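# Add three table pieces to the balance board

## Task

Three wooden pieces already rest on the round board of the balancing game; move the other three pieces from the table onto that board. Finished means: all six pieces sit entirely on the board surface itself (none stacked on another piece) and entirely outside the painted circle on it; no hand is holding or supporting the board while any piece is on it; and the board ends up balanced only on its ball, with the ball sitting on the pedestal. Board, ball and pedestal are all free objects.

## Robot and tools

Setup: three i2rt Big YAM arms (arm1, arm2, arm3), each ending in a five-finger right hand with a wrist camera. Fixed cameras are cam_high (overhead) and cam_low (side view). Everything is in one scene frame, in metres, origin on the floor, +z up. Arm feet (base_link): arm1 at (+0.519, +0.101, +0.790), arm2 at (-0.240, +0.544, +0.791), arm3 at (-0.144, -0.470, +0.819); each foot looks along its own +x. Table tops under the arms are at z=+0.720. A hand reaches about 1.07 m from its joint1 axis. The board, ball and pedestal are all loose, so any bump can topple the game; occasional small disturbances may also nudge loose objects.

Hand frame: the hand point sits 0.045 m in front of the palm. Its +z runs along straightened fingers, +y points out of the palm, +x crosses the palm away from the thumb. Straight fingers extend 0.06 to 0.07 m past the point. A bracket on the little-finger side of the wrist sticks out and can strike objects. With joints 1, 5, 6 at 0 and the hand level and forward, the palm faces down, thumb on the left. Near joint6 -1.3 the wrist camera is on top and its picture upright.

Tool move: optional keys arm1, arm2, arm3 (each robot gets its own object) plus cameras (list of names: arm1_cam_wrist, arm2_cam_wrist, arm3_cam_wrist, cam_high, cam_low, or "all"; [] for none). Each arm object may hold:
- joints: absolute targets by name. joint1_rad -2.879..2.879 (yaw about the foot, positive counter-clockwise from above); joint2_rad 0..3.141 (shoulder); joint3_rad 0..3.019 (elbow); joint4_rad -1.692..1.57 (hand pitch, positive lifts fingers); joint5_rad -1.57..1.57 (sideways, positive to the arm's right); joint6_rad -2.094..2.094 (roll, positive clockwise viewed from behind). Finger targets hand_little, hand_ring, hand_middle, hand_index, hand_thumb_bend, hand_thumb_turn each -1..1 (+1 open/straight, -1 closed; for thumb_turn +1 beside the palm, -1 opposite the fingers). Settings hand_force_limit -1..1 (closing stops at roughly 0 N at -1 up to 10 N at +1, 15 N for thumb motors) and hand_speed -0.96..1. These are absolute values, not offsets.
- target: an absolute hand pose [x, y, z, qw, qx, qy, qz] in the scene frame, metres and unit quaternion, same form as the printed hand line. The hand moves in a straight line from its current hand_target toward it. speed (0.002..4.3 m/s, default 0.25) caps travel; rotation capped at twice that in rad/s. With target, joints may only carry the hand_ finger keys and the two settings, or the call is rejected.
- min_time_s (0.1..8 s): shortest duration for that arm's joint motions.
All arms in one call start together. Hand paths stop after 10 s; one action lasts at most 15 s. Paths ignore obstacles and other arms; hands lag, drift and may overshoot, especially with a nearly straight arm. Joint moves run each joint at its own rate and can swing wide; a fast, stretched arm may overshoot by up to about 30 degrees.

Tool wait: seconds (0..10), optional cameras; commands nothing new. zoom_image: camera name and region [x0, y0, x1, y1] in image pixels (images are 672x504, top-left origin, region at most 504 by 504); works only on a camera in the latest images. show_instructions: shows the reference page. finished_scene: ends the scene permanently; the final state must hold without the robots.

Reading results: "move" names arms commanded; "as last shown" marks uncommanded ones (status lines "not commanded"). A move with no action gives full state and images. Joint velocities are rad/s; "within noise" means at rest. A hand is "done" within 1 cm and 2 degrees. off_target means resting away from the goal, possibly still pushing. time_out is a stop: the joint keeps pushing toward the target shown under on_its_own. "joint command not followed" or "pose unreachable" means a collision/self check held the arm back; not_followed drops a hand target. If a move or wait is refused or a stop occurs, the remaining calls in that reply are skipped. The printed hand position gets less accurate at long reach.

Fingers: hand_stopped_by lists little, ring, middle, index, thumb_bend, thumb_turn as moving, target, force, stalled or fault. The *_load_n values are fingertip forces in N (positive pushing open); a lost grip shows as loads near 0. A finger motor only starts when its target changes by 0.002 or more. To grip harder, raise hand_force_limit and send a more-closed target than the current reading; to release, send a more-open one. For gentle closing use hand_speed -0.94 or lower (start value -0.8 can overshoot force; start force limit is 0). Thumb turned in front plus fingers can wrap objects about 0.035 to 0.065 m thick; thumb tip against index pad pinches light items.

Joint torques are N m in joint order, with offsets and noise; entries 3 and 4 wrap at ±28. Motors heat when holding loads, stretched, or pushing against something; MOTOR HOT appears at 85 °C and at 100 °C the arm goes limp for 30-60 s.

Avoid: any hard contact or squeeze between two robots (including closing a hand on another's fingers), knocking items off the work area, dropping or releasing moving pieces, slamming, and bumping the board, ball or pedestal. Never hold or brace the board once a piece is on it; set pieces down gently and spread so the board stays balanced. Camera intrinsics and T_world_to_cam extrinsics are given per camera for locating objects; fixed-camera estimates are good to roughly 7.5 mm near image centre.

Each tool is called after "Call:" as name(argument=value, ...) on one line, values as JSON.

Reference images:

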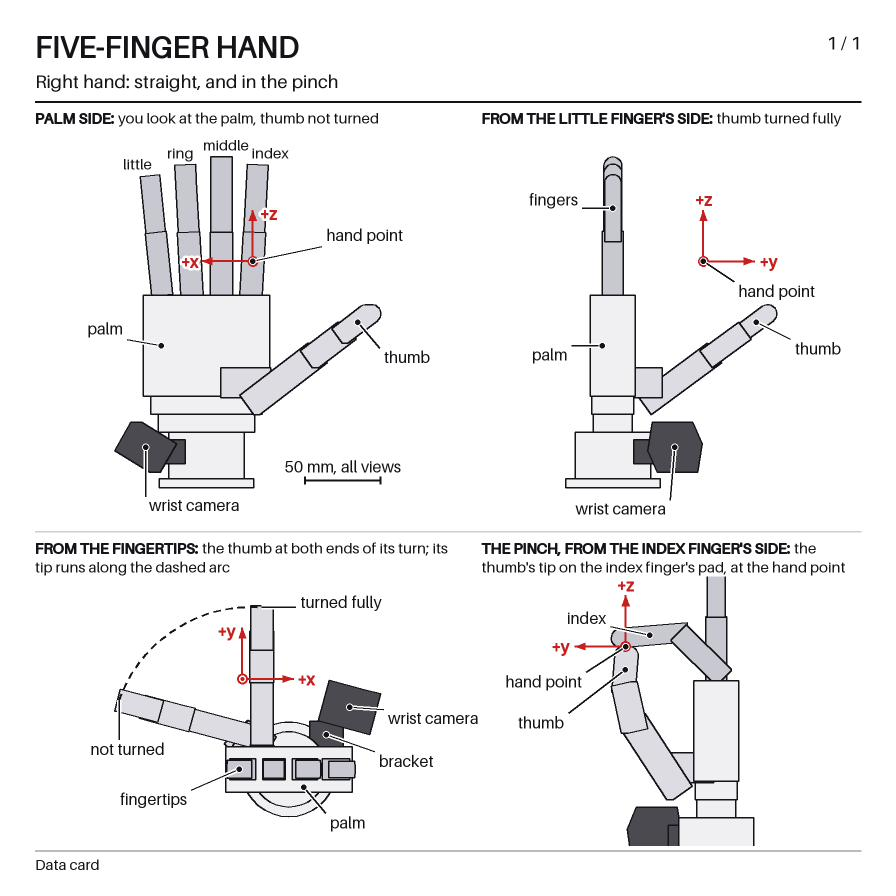

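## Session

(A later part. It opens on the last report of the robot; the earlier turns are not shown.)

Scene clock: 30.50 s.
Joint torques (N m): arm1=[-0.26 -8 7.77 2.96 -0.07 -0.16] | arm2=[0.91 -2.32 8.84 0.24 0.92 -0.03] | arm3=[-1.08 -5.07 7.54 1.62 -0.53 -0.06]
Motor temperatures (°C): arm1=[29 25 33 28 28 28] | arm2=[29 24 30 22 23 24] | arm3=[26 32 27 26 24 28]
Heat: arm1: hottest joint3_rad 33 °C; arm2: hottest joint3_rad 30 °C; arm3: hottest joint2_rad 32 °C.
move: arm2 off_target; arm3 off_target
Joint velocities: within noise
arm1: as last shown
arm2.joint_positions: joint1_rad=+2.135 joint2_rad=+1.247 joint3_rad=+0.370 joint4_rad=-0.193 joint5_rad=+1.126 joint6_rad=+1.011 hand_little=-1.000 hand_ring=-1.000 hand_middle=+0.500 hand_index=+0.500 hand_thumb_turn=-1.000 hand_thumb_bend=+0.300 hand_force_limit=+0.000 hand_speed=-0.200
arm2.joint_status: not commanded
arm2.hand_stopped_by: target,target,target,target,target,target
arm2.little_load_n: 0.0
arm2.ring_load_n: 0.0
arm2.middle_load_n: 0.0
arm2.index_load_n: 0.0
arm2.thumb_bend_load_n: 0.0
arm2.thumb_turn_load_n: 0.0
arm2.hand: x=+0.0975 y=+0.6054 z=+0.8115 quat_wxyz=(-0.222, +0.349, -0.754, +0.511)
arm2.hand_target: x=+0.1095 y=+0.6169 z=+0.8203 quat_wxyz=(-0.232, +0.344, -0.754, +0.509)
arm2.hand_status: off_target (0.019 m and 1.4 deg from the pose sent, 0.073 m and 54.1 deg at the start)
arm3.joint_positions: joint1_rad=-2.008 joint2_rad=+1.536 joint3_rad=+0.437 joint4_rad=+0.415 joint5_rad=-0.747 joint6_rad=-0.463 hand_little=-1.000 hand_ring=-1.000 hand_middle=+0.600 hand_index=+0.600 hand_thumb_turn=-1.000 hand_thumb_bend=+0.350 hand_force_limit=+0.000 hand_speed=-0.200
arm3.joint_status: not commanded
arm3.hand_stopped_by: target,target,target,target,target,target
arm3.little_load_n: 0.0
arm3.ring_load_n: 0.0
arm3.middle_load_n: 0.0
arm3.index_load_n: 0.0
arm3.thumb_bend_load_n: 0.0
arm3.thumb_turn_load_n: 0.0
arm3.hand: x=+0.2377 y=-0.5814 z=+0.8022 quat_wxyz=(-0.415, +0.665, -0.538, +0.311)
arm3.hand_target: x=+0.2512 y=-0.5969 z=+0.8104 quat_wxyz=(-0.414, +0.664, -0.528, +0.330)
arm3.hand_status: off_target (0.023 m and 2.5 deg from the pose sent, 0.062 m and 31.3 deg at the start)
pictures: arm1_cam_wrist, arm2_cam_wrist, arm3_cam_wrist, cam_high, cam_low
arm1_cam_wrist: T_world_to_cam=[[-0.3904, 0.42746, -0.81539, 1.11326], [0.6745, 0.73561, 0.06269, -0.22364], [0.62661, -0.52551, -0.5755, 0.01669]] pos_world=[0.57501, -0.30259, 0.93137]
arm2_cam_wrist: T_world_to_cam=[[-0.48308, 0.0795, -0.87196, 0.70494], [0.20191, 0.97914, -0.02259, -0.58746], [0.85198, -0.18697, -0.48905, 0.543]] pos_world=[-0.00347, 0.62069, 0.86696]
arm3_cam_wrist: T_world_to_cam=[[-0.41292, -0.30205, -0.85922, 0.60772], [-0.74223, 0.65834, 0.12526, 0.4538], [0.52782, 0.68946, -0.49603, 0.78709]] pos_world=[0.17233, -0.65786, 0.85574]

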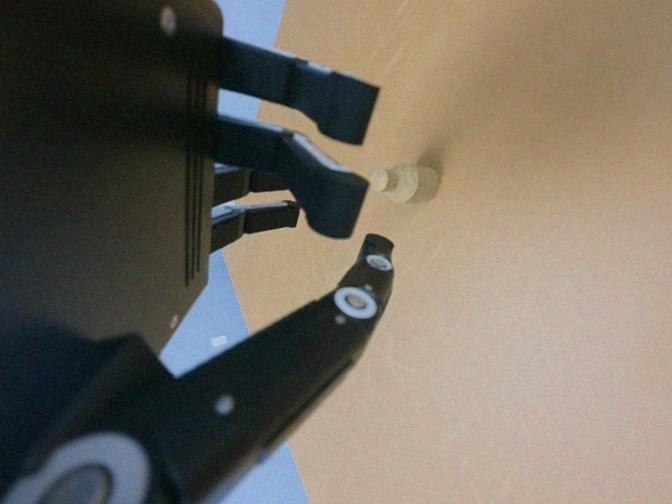

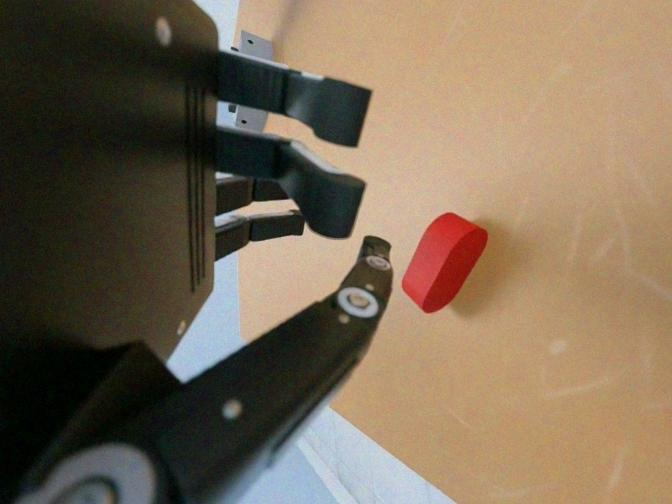

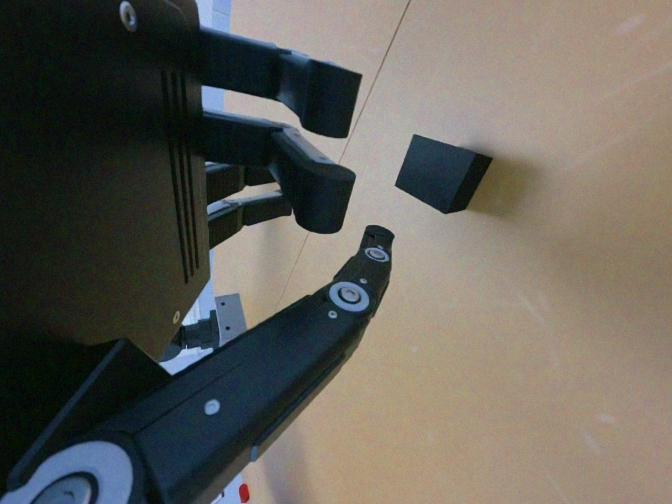

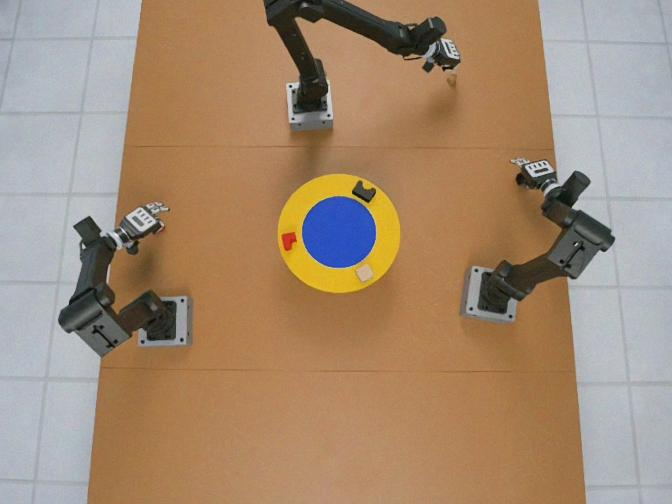

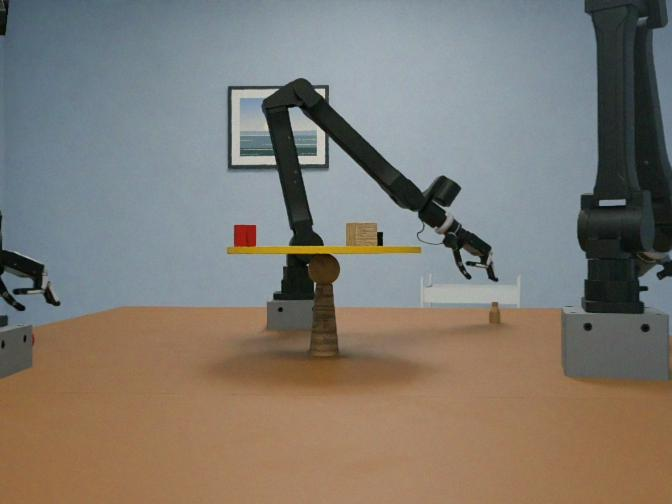

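Call:
zoom_image(camera="arm3_cam_wrist", region=[280, 120, 520, 300])

Call:
zoom_image(camera="arm2_cam_wrist", region=[280, 170, 520, 350])

Call:
zoom_image(camera="cam_high", region=[490, 120, 590, 220])

Call:
zoom_image(camera="cam_high", region=[100, 180, 200, 280])

Scaled by 2.100 from the camera's image (finer frame: 960x720).

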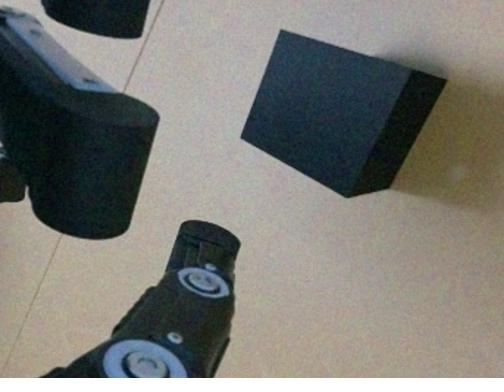

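Scaled by 2.100 from the camera's image (finer frame: 960x720).

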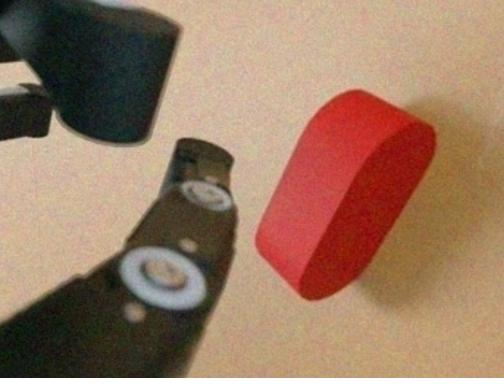

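Scaled by 5.040 from the camera's image (finer frame: 960x720).

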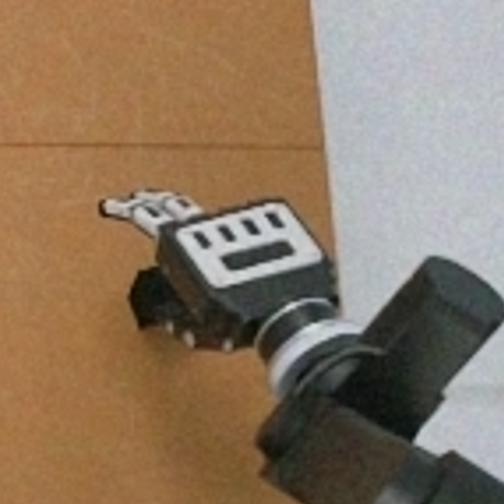

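Scaled by 5.040 from the camera's image (finer frame: 960x720).

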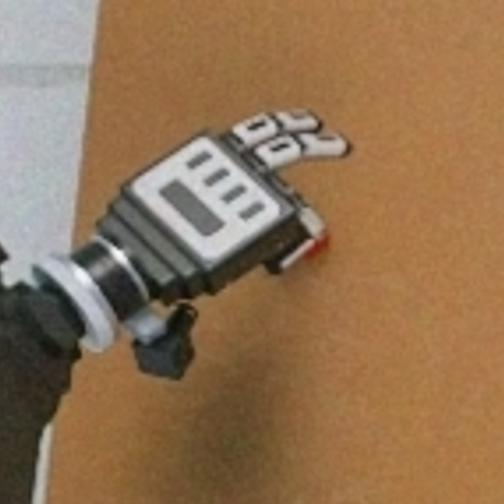

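Call:
zoom_image(camera="cam_low", region=[0, 230, 100, 360])

Call:
zoom_image(camera="cam_low", region=[400, 200, 520, 340])

Call:
zoom_image(camera="cam_low", region=[572, 180, 672, 380])

Scaled by 3.877 from the camera's image (finer frame: 960x720).

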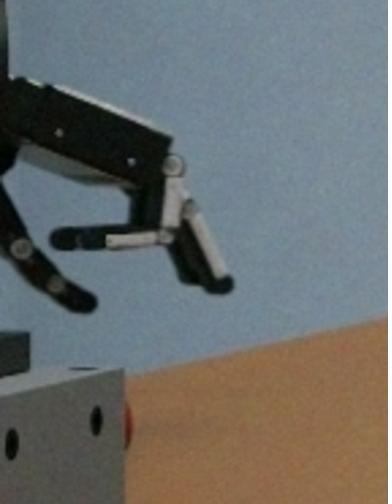

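Scaled by 3.600 from the camera's image (finer frame: 960x720).

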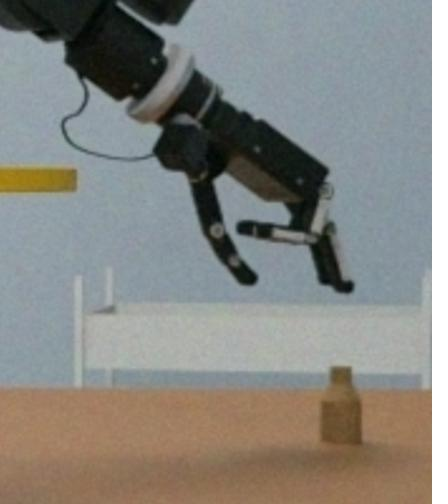

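Scaled by 2.520 from the camera's image (finer frame: 960x720).

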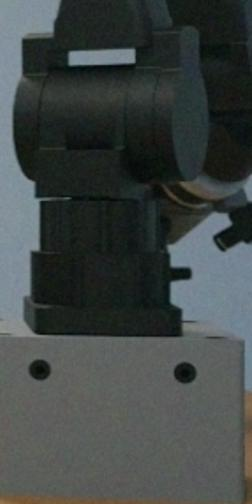

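Call:
move(arm1={"target": [0.654, -0.419, 0.808, 0.073, -0.1124, 0.8312, -0.5397], "speed": 0.1}, arm2={"target": [0.118, 0.6285, 0.7988, 0.214, -0.3173, 0.7659, -0.5166], "speed": 0.1}, arm3={"target": [0.2595, -0.6134, 0.778, 0.4176, -0.6682, 0.5221, -0.3263], "speed": 0.1}, cameras=["all"])

Call:
zoom_image(camera="arm1_cam_wrist", region=[280, 120, 520, 300])

Call:
zoom_image(camera="arm2_cam_wrist", region=[280, 170, 520, 350])

Call:
zoom_image(camera="arm3_cam_wrist", region=[280, 120, 520, 300])

Call:
zoom_image(camera="cam_low", region=[400, 200, 520, 340])

Call:
zoom_image(camera="cam_low", region=[0, 230, 100, 360])

Call:
zoom_image(camera="cam_high", region=[490, 120, 590, 220])

Call:
zoom_image(camera="cam_high", region=[100, 180, 200, 280])

Call:
zoom_image(camera="cam_high", region=[400, 10, 500, 110])

Scene clock: 37.83 s.
Joint torques (N m): arm1=[-0.32 -10.58 6.57 3.1 -0.06 -0.17] | arm2=[0.85 -3.72 7.84 0.05 1 -0.04] | arm3=[-1.03 -6.3 6.49 1.8 -0.56 -0.06]
Motor temperatures (°C): arm1=[29 25 33 28 28 28] | arm2=[29 24 30 22 23 24] | arm3=[25 32 27 26 24 28]
Heat: arm1: hottest joint3_rad 33 °C; arm2: hottest joint3_rad 30 °C; arm3: hottest joint2_rad 32 °C.
move: arm1 off_target; arm2 off_target; arm3 off_target
Joint velocities: within noise
arm1.joint_positions: joint1_rad=+1.658 joint2_rad=+1.642 joint3_rad=+0.613 joint4_rad=+0.558 joint5_rad=-0.079 joint6_rad=-0.035 hand_little=-1.000 hand_ring=-1.000 hand_middle=+0.550 hand_index=+0.550 hand_thumb_turn=-1.000 hand_thumb_bend=+0.300 hand_force_limit=+0.000 hand_speed=-0.200
arm1.joint_status: not commanded
arm1.hand_stopped_by: target,target,target,target,target,target
arm1.little_load_n: 0.0
arm1.ring_load_n: 0.0
arm1.middle_load_n: 0.0
arm1.index_load_n: 0.0
arm1.thumb_bend_load_n: 0.0
arm1.thumb_turn_load_n: 0.0
arm1.hand: x=+0.6593 y=-0.4044 z=+0.7981 quat_wxyz=(-0.079, +0.112, -0.841, +0.523)
arm1.hand_target: x=+0.6538 y=-0.4185 z=+0.8083 quat_wxyz=(-0.073, +0.112, -0.831, +0.540)
arm1.hand_status: off_target (0.018 m and 2.4 deg from the pose sent, 0.081 m and 7.8 deg at the start)
arm2.joint_positions: joint1_rad=+2.166 joint2_rad=+1.405 joint3_rad=+0.456 joint4_rad=-0.323 joint5_rad=+1.165 joint6_rad=+1.236 hand_little=-1.000 hand_ring=-1.000 hand_middle=+0.500 hand_index=+0.500 hand_thumb_turn=-1.000 hand_thumb_bend=+0.300 hand_force_limit=+0.000 hand_speed=-0.200
arm2.joint_status: not commanded
arm2.hand_stopped_by: target,target,target,target,target,target
arm2.little_load_n: 0.5
arm2.ring_load_n: 0.0
arm2.middle_load_n: 0.0
arm2.index_load_n: 0.0
arm2.thumb_bend_load_n: 0.0
arm2.thumb_turn_load_n: 0.0
arm2.hand: x=+0.1070 y=+0.6173 z=+0.7931 quat_wxyz=(-0.205, +0.322, -0.765, +0.518)
arm2.hand_target: x=+0.1176 y=+0.6284 z=+0.7990 quat_wxyz=(-0.214, +0.318, -0.766, +0.516)
arm2.hand_status: off_target (0.017 m and 1.1 deg from the pose sent, 0.033 m and 4.1 deg at the start)
arm3.joint_positions: joint1_rad=-2.038 joint2_rad=+1.687 joint3_rad=+0.485 joint4_rad=+0.488 joint5_rad=-0.784 joint6_rad=-0.502 hand_little=-1.000 hand_ring=-1.000 hand_middle=+0.600 hand_index=+0.600 hand_thumb_turn=-1.000 hand_thumb_bend=+0.350 hand_force_limit=+0.000 hand_speed=-0.200
arm3.joint_status: not commanded
arm3.hand_stopped_by: target,target,target,target,target,target
arm3.little_load_n: 0.0
arm3.ring_load_n: 0.0
arm3.middle_load_n: 0.0
arm3.index_load_n: 0.0
arm3.thumb_bend_load_n: 0.0
arm3.thumb_turn_load_n: 0.0
arm3.hand: x=+0.2465 y=-0.5981 z=+0.7723 quat_wxyz=(-0.419, +0.669, -0.532, +0.306)
arm3.hand_target: x=+0.2588 y=-0.6133 z=+0.7784 quat_wxyz=(-0.417, +0.668, -0.522, +0.326)
arm3.hand_status: off_target (0.021 m and 2.6 deg from the pose sent, 0.046 m and 2.6 deg at the start)
pictures: arm1_cam_wrist, arm2_cam_wrist, arm3_cam_wrist, cam_high, cam_low
arm1_cam_wrist: T_world_to_cam=[[-0.36606, 0.34982, -0.86234, 1.07183], [0.67387, 0.73872, 0.01362, -0.1481], [0.64179, -0.57612, -0.50615, -0.1326]] pos_world=[0.57726, -0.34193, 0.85918]
arm2_cam_wrist: T_world_to_cam=[[-0.47323, 0.11433, -0.87349, 0.67107], [0.26997, 0.96266, -0.02026, -0.6005], [0.83855, -0.24541, -0.48643, 0.56362]] pos_world=[0.00707, 0.63967, 0.84816]
arm3_cam_wrist: T_world_to_cam=[[-0.40789, -0.307, -0.85987, 0.57697], [-0.75323, 0.6454, 0.12688, 0.46877], [0.51601, 0.69944, -0.4945, 0.78687]] pos_world=[0.18241, -0.67579, 0.82575]

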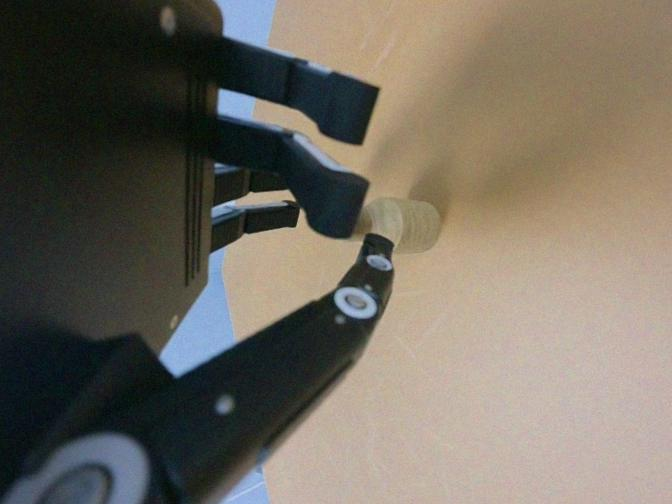

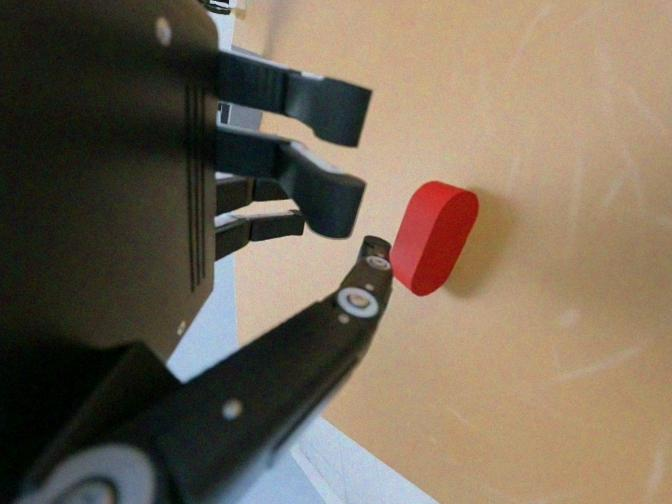

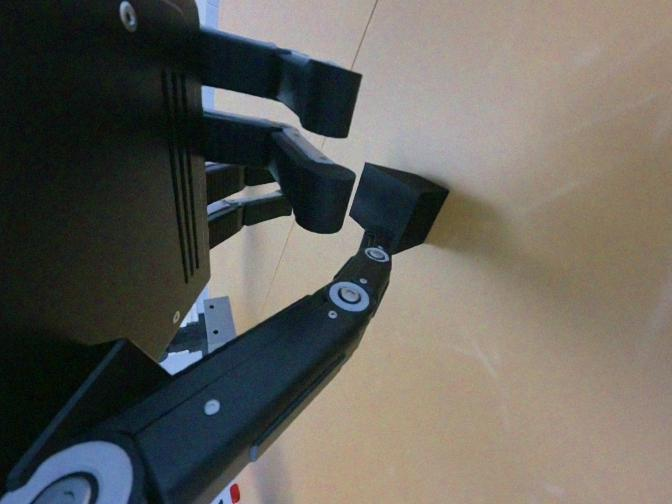

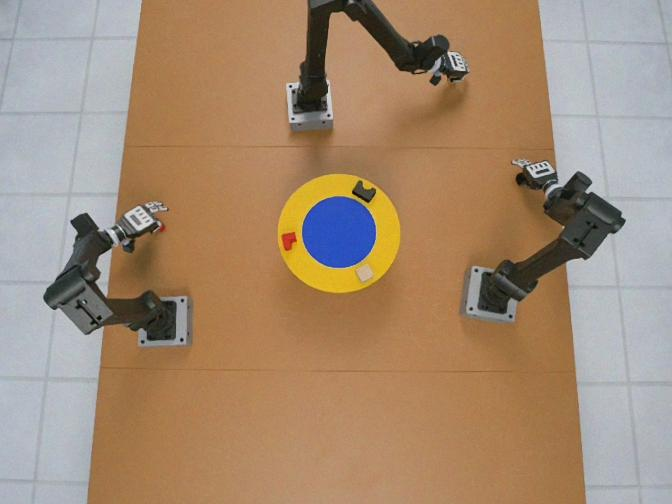

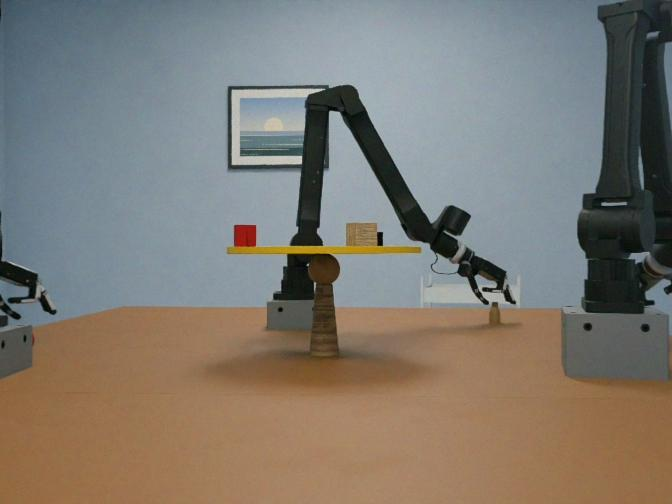

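Scaled by 2.100 from the camera's image (finer frame: 960x720).

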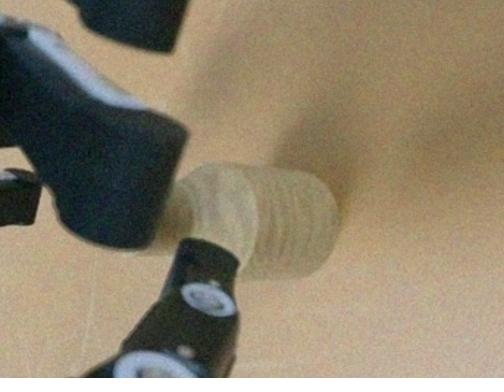

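Scaled by 2.100 from the camera's image (finer frame: 960x720).

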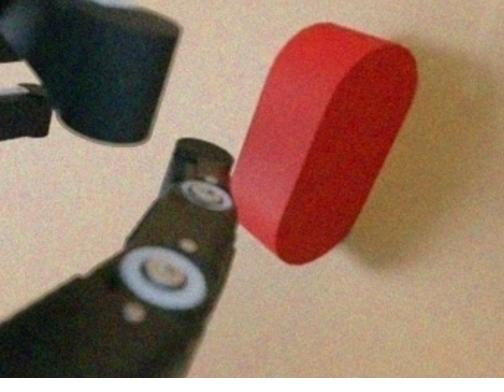

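Scaled by 2.100 from the camera's image (finer frame: 960x720).

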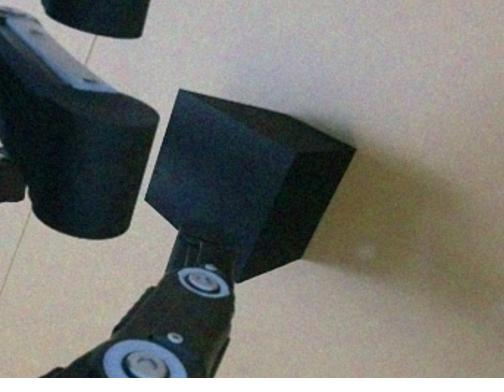

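Scaled by 3.600 from the camera's image (finer frame: 960x720).

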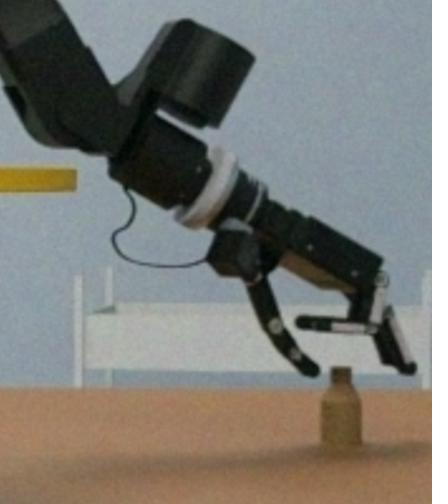

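Scaled by 3.877 from the camera's image (finer frame: 960x720).

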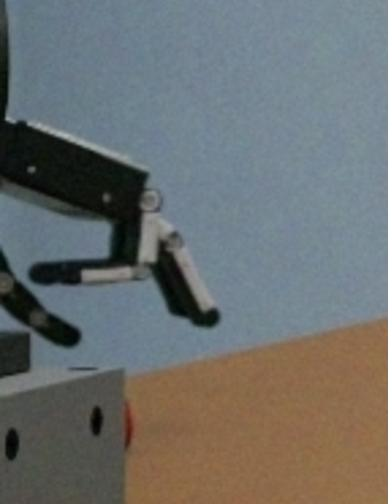

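Scaled by 5.040 from the camera's image (finer frame: 960x720).

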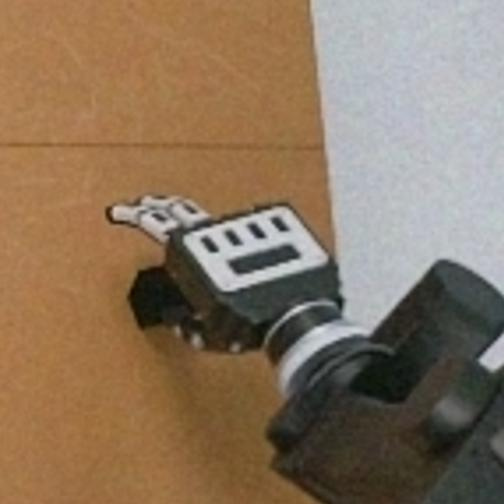

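Scaled by 5.040 from the camera's image (finer frame: 960x720).

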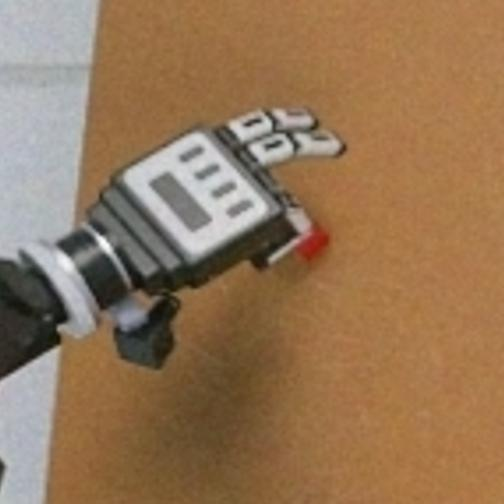

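Scaled by 5.040 from the camera's image (finer frame: 960x720).

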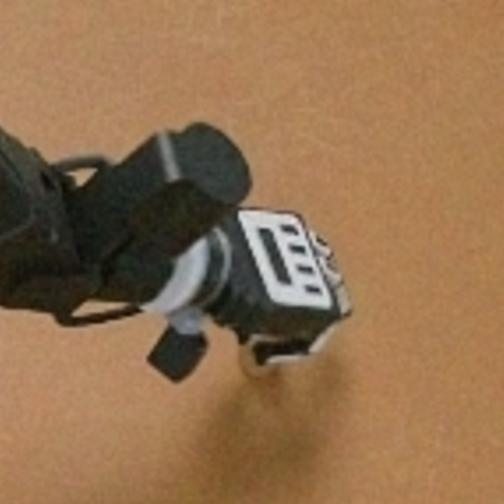

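Call:
move(arm1={"target": [0.654, -0.414, 0.785, 0.073, -0.1124, 0.8312, -0.5397], "speed": 0.06}, arm2={"target": [0.118, 0.6283, 0.758, 0.1958, -0.2903, 0.7765, -0.5238], "speed": 0.06}, arm3={"target": [0.2521, -0.6156, 0.758, 0.4176, -0.6682, 0.5221, -0.3263], "speed": 0.06}, cameras=["all"])

Call:
zoom_image(camera="arm1_cam_wrist", region=[240, 120, 480, 300])

Call:
zoom_image(camera="arm2_cam_wrist", region=[240, 120, 480, 300])

Call:
zoom_image(camera="arm3_cam_wrist", region=[240, 120, 480, 300])

Call:
zoom_image(camera="cam_low", region=[420, 240, 540, 340])

Call:
zoom_image(camera="cam_low", region=[0, 230, 100, 360])

Scene clock: 44.70 s.
Joint torques (N m): arm1=[-0.32 -10.93 4.56 3.1 -0.02 -0.17] | arm2=[0.97 -4.19 6.13 -0.08 0.38 0.01] | arm3=[-1.03 -6.77 5.09 1.77 -0.45 -0.06]
Motor temperatures (°C): arm1=[29 25 33 28 28 28] | arm2=[29 24 30 22 23 24] | arm3=[25 32 27 26 24 28]
Heat: arm1: hottest joint3_rad 33 °C; arm2: hottest joint3_rad 30 °C; arm3: hottest joint2_rad 32 °C.
move: arm1 done; arm2 off_target; arm3 off_target
Joint velocities: within noise
arm1.joint_positions: joint1_rad=+1.658 joint2_rad=+1.704 joint3_rad=+0.613 joint4_rad=+0.643 joint5_rad=-0.079 joint6_rad=-0.035 hand_little=-1.000 hand_ring=-1.000 hand_middle=+0.550 hand_index=+0.550 hand_thumb_turn=-1.000 hand_thumb_bend=+0.300 hand_force_limit=+0.000 hand_speed=-0.200
arm1.joint_status: not commanded
arm1.hand_stopped_by: target,target,target,target,target,target
arm1.little_load_n: 0.0
arm1.ring_load_n: 0.0
arm1.middle_load_n: 0.0
arm1.index_load_n: 0.0
arm1.thumb_bend_load_n: 0.0
arm1.thumb_turn_load_n: 0.0
arm1.hand: x=+0.6607 y=-0.4108 z=+0.7851 quat_wxyz=(-0.079, +0.111, -0.835, +0.533)
arm1.hand_target: x=+0.6540 y=-0.4139 z=+0.7850 quat_wxyz=(-0.073, +0.112, -0.831, +0.539)
arm1.hand_status: done (0.007 m and 1.2 deg from the pose sent, 0.017 m and 2.4 deg at the start)
arm2.joint_positions: joint1_rad=+2.176 joint2_rad=+1.577 joint3_rad=+0.507 joint4_rad=-0.371 joint5_rad=+1.197 joint6_rad=+1.441 hand_little=-1.000 hand_ring=-1.000 hand_middle=+0.500 hand_index=+0.500 hand_thumb_turn=-1.000 hand_thumb_bend=+0.299 hand_force_limit=+0.000 hand_speed=-0.200
arm2.joint_status: not commanded
arm2.hand_stopped_by: target,target,target,target,target,target
arm2.little_load_n: 0.0
arm2.ring_load_n: 0.0
arm2.middle_load_n: 0.0
arm2.index_load_n: 0.0
arm2.thumb_bend_load_n: -4.0
arm2.thumb_turn_load_n: -1.5
arm2.hand: x=+0.1130 y=+0.6193 z=+0.7625 quat_wxyz=(-0.196, +0.287, -0.774, +0.529)
arm2.hand_target: x=+0.1178 y=+0.6283 z=+0.7583 quat_wxyz=(-0.196, +0.290, -0.777, +0.524)
arm2.hand_status: off_target (0.011 m and 0.7 deg from the pose sent, 0.038 m and 4.0 deg at the start)
arm3.joint_positions: joint1_rad=-2.056 joint2_rad=+1.758 joint3_rad=+0.485 joint4_rad=+0.557 joint5_rad=-0.801 joint6_rad=-0.519 hand_little=-1.000 hand_ring=-1.000 hand_middle=+0.600 hand_index=+0.600 hand_thumb_turn=-1.000 hand_thumb_bend=+0.350 hand_force_limit=+0.000 hand_speed=-0.200
arm3.joint_status: not commanded
arm3.hand_stopped_by: target,target,target,target,target,target
arm3.little_load_n: 0.0
arm3.ring_load_n: 0.0
arm3.middle_load_n: 0.0
arm3.index_load_n: 0.0
arm3.thumb_bend_load_n: 0.0
arm3.thumb_turn_load_n: 0.0
arm3.hand: x=+0.2440 y=-0.6033 z=+0.7553 quat_wxyz=(-0.420, +0.669, -0.529, +0.310)
arm3.hand_target: x=+0.2517 y=-0.6155 z=+0.7582 quat_wxyz=(-0.417, +0.668, -0.522, +0.326)
arm3.hand_status: off_target (0.015 m and 2.1 deg from the pose sent, 0.023 m and 2.6 deg at the start)
pictures: arm1_cam_wrist, arm2_cam_wrist, arm3_cam_wrist, cam_high, cam_low
arm1_cam_wrist: T_world_to_cam=[[-0.36204, 0.32939, -0.87203, 1.06002], [0.67401, 0.73872, -0.00079, -0.13296], [0.64392, -0.58804, -0.48946, -0.16317]] pos_world=[0.57845, -0.34689, 0.8444]
arm2_cam_wrist: T_world_to_cam=[[-0.44158, 0.14829, -0.88488, 0.6311], [0.33914, 0.94067, -0.0116, -0.60542], [0.83066, -0.30522, -0.46567, 0.5663]] pos_world=[0.0136, 0.64876, 0.81513]
arm3_cam_wrist: T_world_to_cam=[[-0.3997, -0.31125, -0.86218, 0.55692], [-0.75561, 0.64437, 0.11768, 0.47941], [0.51893, 0.69851, -0.49274, 0.78069]] pos_world=[0.17972, -0.6809, 0.80843]

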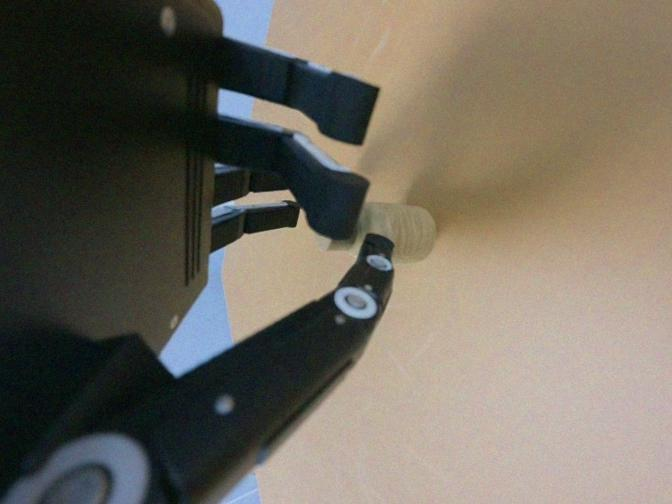

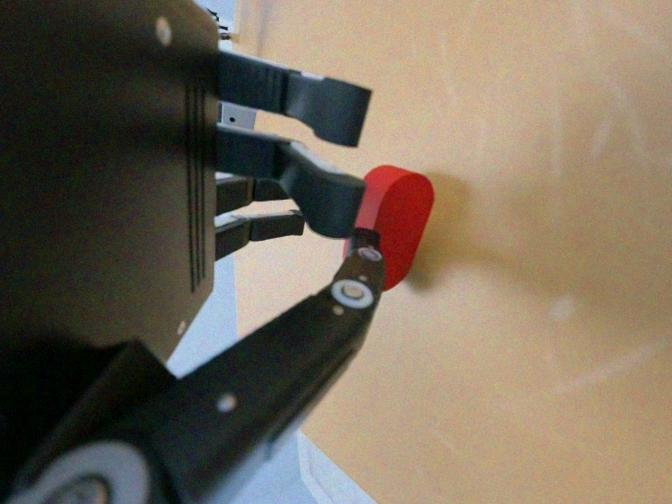

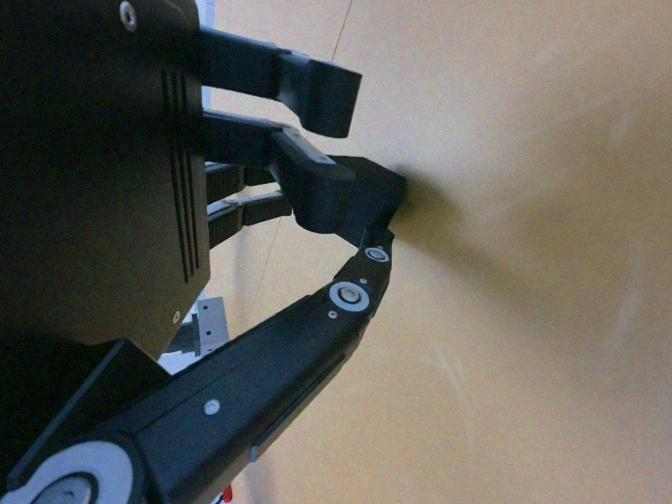

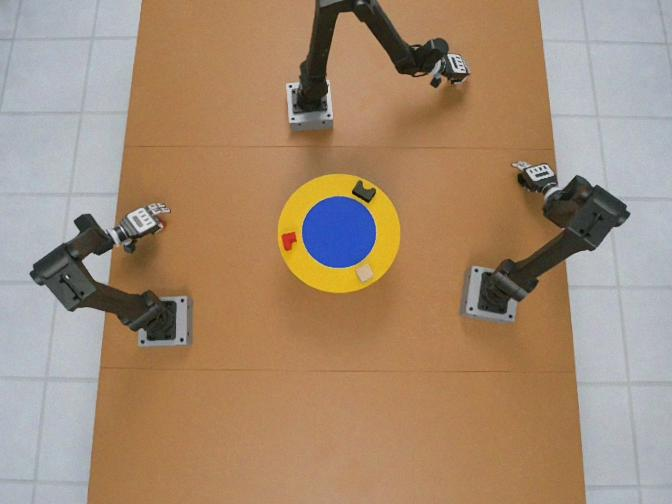

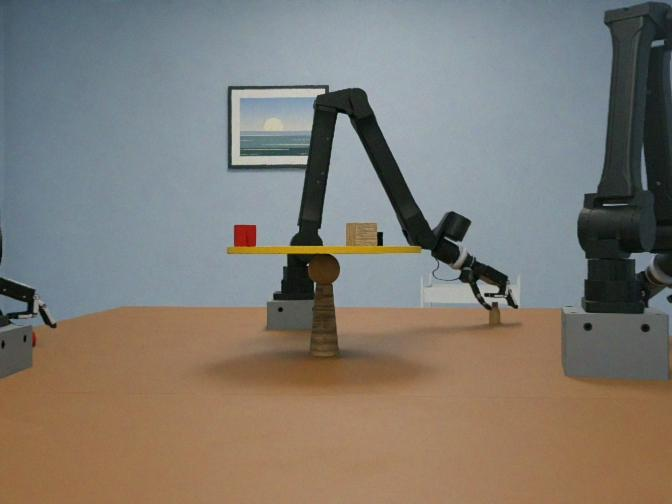

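Scaled by 2.100 from the camera's image (finer frame: 960x720).

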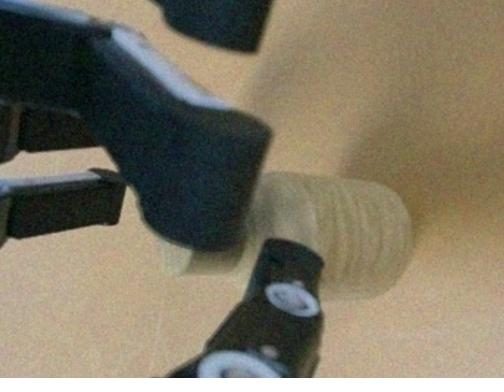

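Scaled by 2.100 from the camera's image (finer frame: 960x720).

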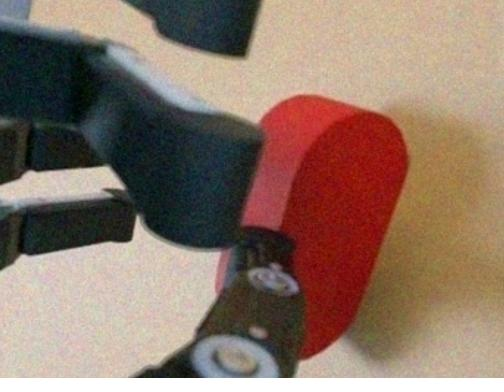

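Scaled by 2.100 from the camera's image (finer frame: 960x720).

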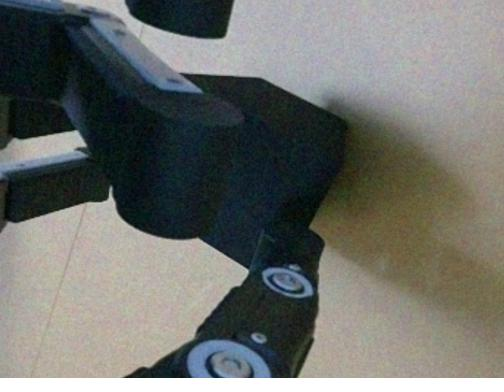

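Scaled by 4.200 from the camera's image (finer frame: 960x720).

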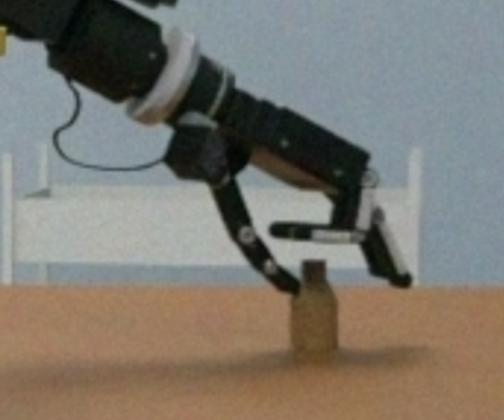

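Scaled by 3.877 from the camera's image (finer frame: 960x720).

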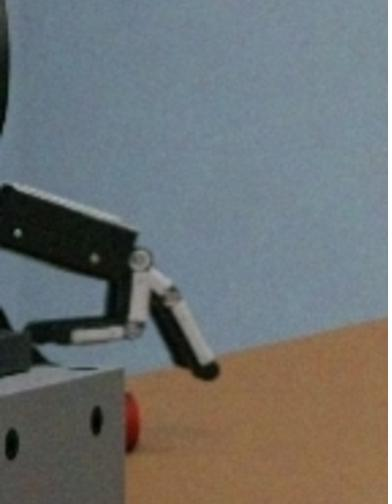

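Call:
move(arm1={"target": [0.654, -0.402, 0.785, 0.073, -0.1124, 0.8312, -0.5397], "speed": 0.06}, arm2={"target": [0.105, 0.641, 0.79, 0.1958, -0.2903, 0.7765, -0.5238], "speed": 0.06}, cameras=["all"])

Call:
zoom_image(camera="arm1_cam_wrist", region=[240, 120, 480, 300])

Call:
zoom_image(camera="arm2_cam_wrist", region=[300, 140, 540, 320])

Call:
zoom_image(camera="cam_low", region=[420, 240, 540, 340])

Call:
zoom_image(camera="cam_low", region=[0, 230, 100, 360])

Call:
zoom_image(camera="cam_high", region=[100, 180, 200, 280])

Scene clock: 47.03 s.
Joint torques (N m): arm1=[0.38 -12.16 4.37 3.04 0.09 -0.14] | arm2=[0.79 -6.48 6.94 -0.38 0.9 -0.03] | arm3=[-1.08 -6.77 5.11 1.8 -0.45 -0.06]
Motor temperatures (°C): arm1=[29 25 33 28 28 28] | arm2=[29 24 30 22 23 24] | arm3=[25 32 27 26 24 28]
Heat: arm1: hottest joint3_rad 33 °C; arm2: hottest joint3_rad 30 °C; arm3: hottest joint2_rad 32 °C.
move: arm1 off_target; arm2 off_target
Joint velocities: within noise
arm1.joint_positions: joint1_rad=+1.658 joint2_rad=+1.704 joint3_rad=+0.580 joint4_rad=+0.657 joint5_rad=-0.077 joint6_rad=-0.035 hand_little=-1.000 hand_ring=-1.000 hand_middle=+0.550 hand_index=+0.550 hand_thumb_turn=-1.000 hand_thumb_bend=+0.300 hand_force_limit=+0.000 hand_speed=-0.200
arm1.joint_status: not commanded
arm1.hand_stopped_by: target,target,target,target,target,target
arm1.little_load_n: 0.0
arm1.ring_load_n: 0.0
arm1.middle_load_n: 0.0
arm1.index_load_n: 0.0
arm1.thumb_bend_load_n: 0.0
arm1.thumb_turn_load_n: 0.0
arm1.hand: x=+0.6576 y=-0.3964 z=+0.7750 quat_wxyz=(-0.078, +0.111, -0.840, +0.525)
arm1.hand_target: x=+0.6540 y=-0.4019 z=+0.7849 quat_wxyz=(-0.073, +0.112, -0.831, +0.539)
arm1.hand_status: off_target (0.012 m and 2.1 deg from the pose sent, 0.011 m and 1.2 deg at the start)
arm2.joint_positions: joint1_rad=+2.237 joint2_rad=+1.526 joint3_rad=+0.546 joint4_rad=-0.653 joint5_rad=+1.187 joint6_rad=+1.605 hand_little=-1.000 hand_ring=-1.000 hand_middle=+0.500 hand_index=+0.500 hand_thumb_turn=-1.000 hand_thumb_bend=+0.300 hand_force_limit=+0.000 hand_speed=-0.200
arm2.joint_status: not commanded
arm2.hand_stopped_by: target,target,target,target,target,target
arm2.little_load_n: 0.0
arm2.ring_load_n: 0.0
arm2.middle_load_n: 0.0
arm2.index_load_n: 0.0
arm2.thumb_bend_load_n: 0.5
arm2.thumb_turn_load_n: 0.0
arm2.hand: x=+0.0940 y=+0.6279 z=+0.7800 quat_wxyz=(-0.180, +0.299, -0.773, +0.530)
arm2.hand_target: x=+0.1048 y=+0.6408 z=+0.7902 quat_wxyz=(-0.196, +0.290, -0.777, +0.524)
arm2.hand_status: off_target (0.020 m and 2.2 deg from the pose sent, 0.036 m and 0.7 deg at the start)
arm3: as last shown
pictures: arm1_cam_wrist, arm2_cam_wrist, arm3_cam_wrist, cam_high, cam_low
arm1_cam_wrist: T_world_to_cam=[[-0.36548, 0.3469, -0.86376, 1.04813], [0.67545, 0.73733, 0.01032, -0.15161], [0.64046, -0.57966, -0.50379, -0.14096]] pos_world=[0.57576, -0.33352, 0.83589]
arm2_cam_wrist: T_world_to_cam=[[-0.47432, 0.1335, -0.87017, 0.63783], [0.3373, 0.94057, -0.03956, -0.58481], [0.81317, -0.31227, -0.49116, 0.6189]] pos_world=[-0.00348, 0.65817, 0.83586]
arm3_cam_wrist: T_world_to_cam=[[-0.3997, -0.31125, -0.86218, 0.55692], [-0.75561, 0.64437, 0.11768, 0.47941], [0.51893, 0.69851, -0.49274, 0.78069]] pos_world=[0.17972, -0.6809, 0.80843]

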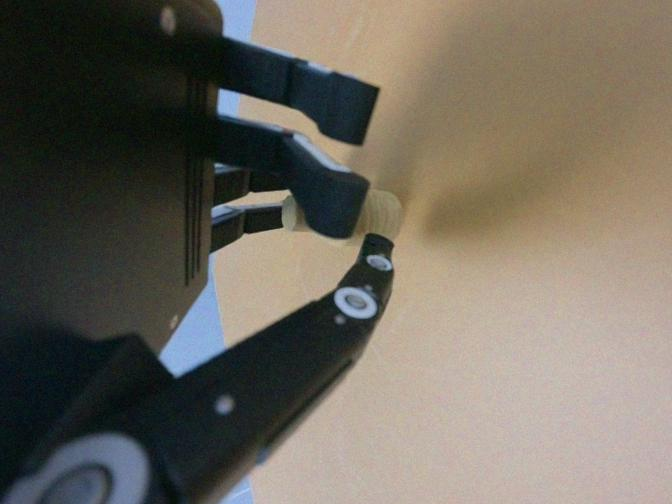

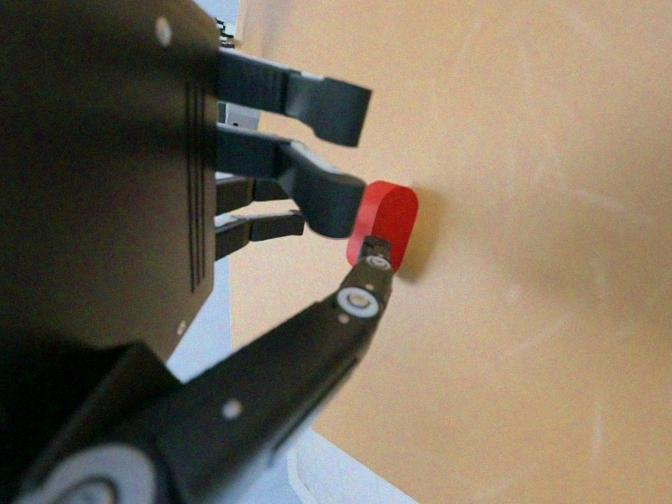

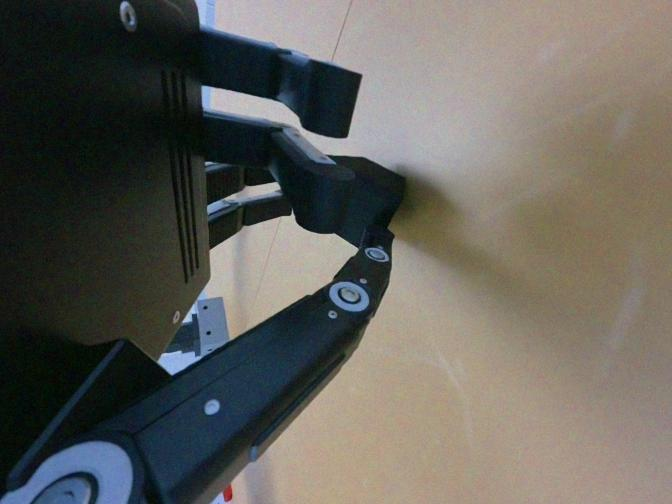

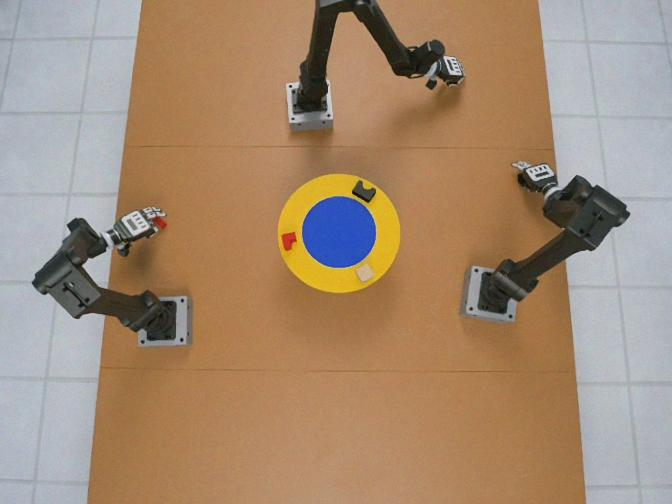

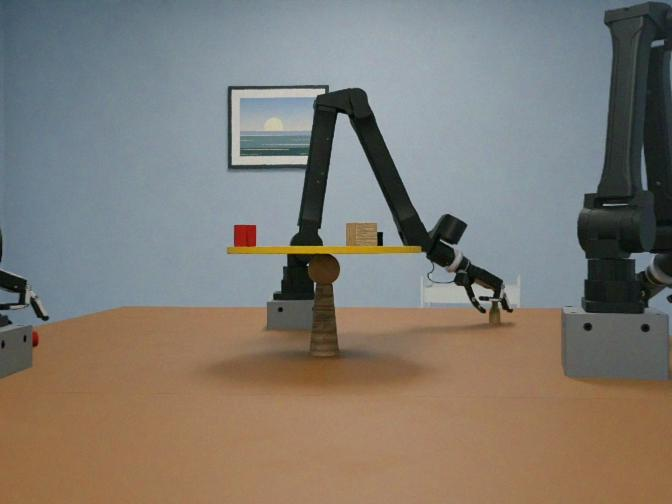

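Scaled by 2.100 from the camera's image (finer frame: 960x720).

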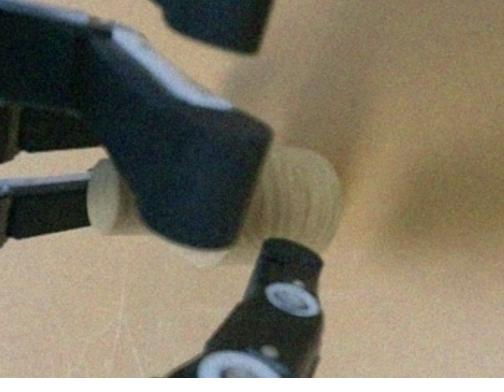

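Scaled by 2.100 from the camera's image (finer frame: 960x720).

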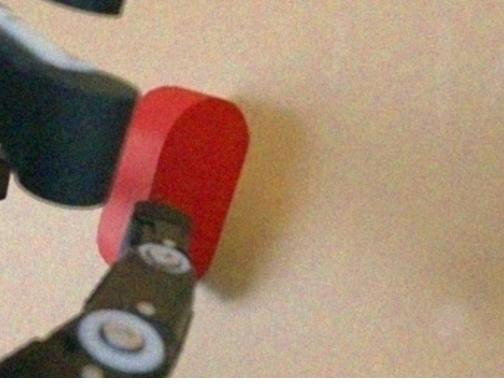

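Scaled by 4.200 from the camera's image (finer frame: 960x720).

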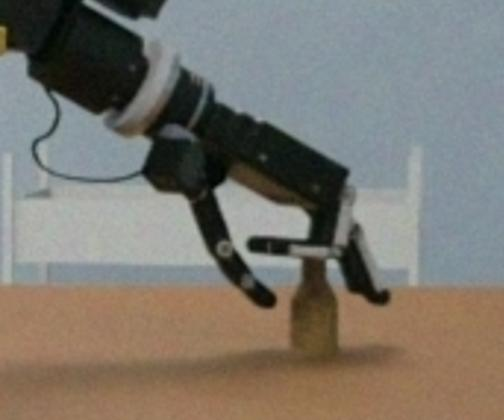

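Scaled by 3.877 from the camera's image (finer frame: 960x720).

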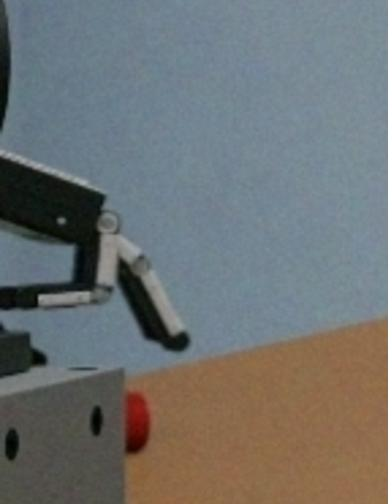

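Scaled by 5.040 from the camera's image (finer frame: 960x720).

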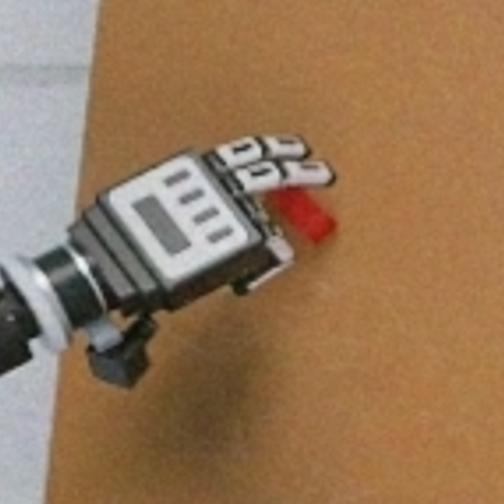

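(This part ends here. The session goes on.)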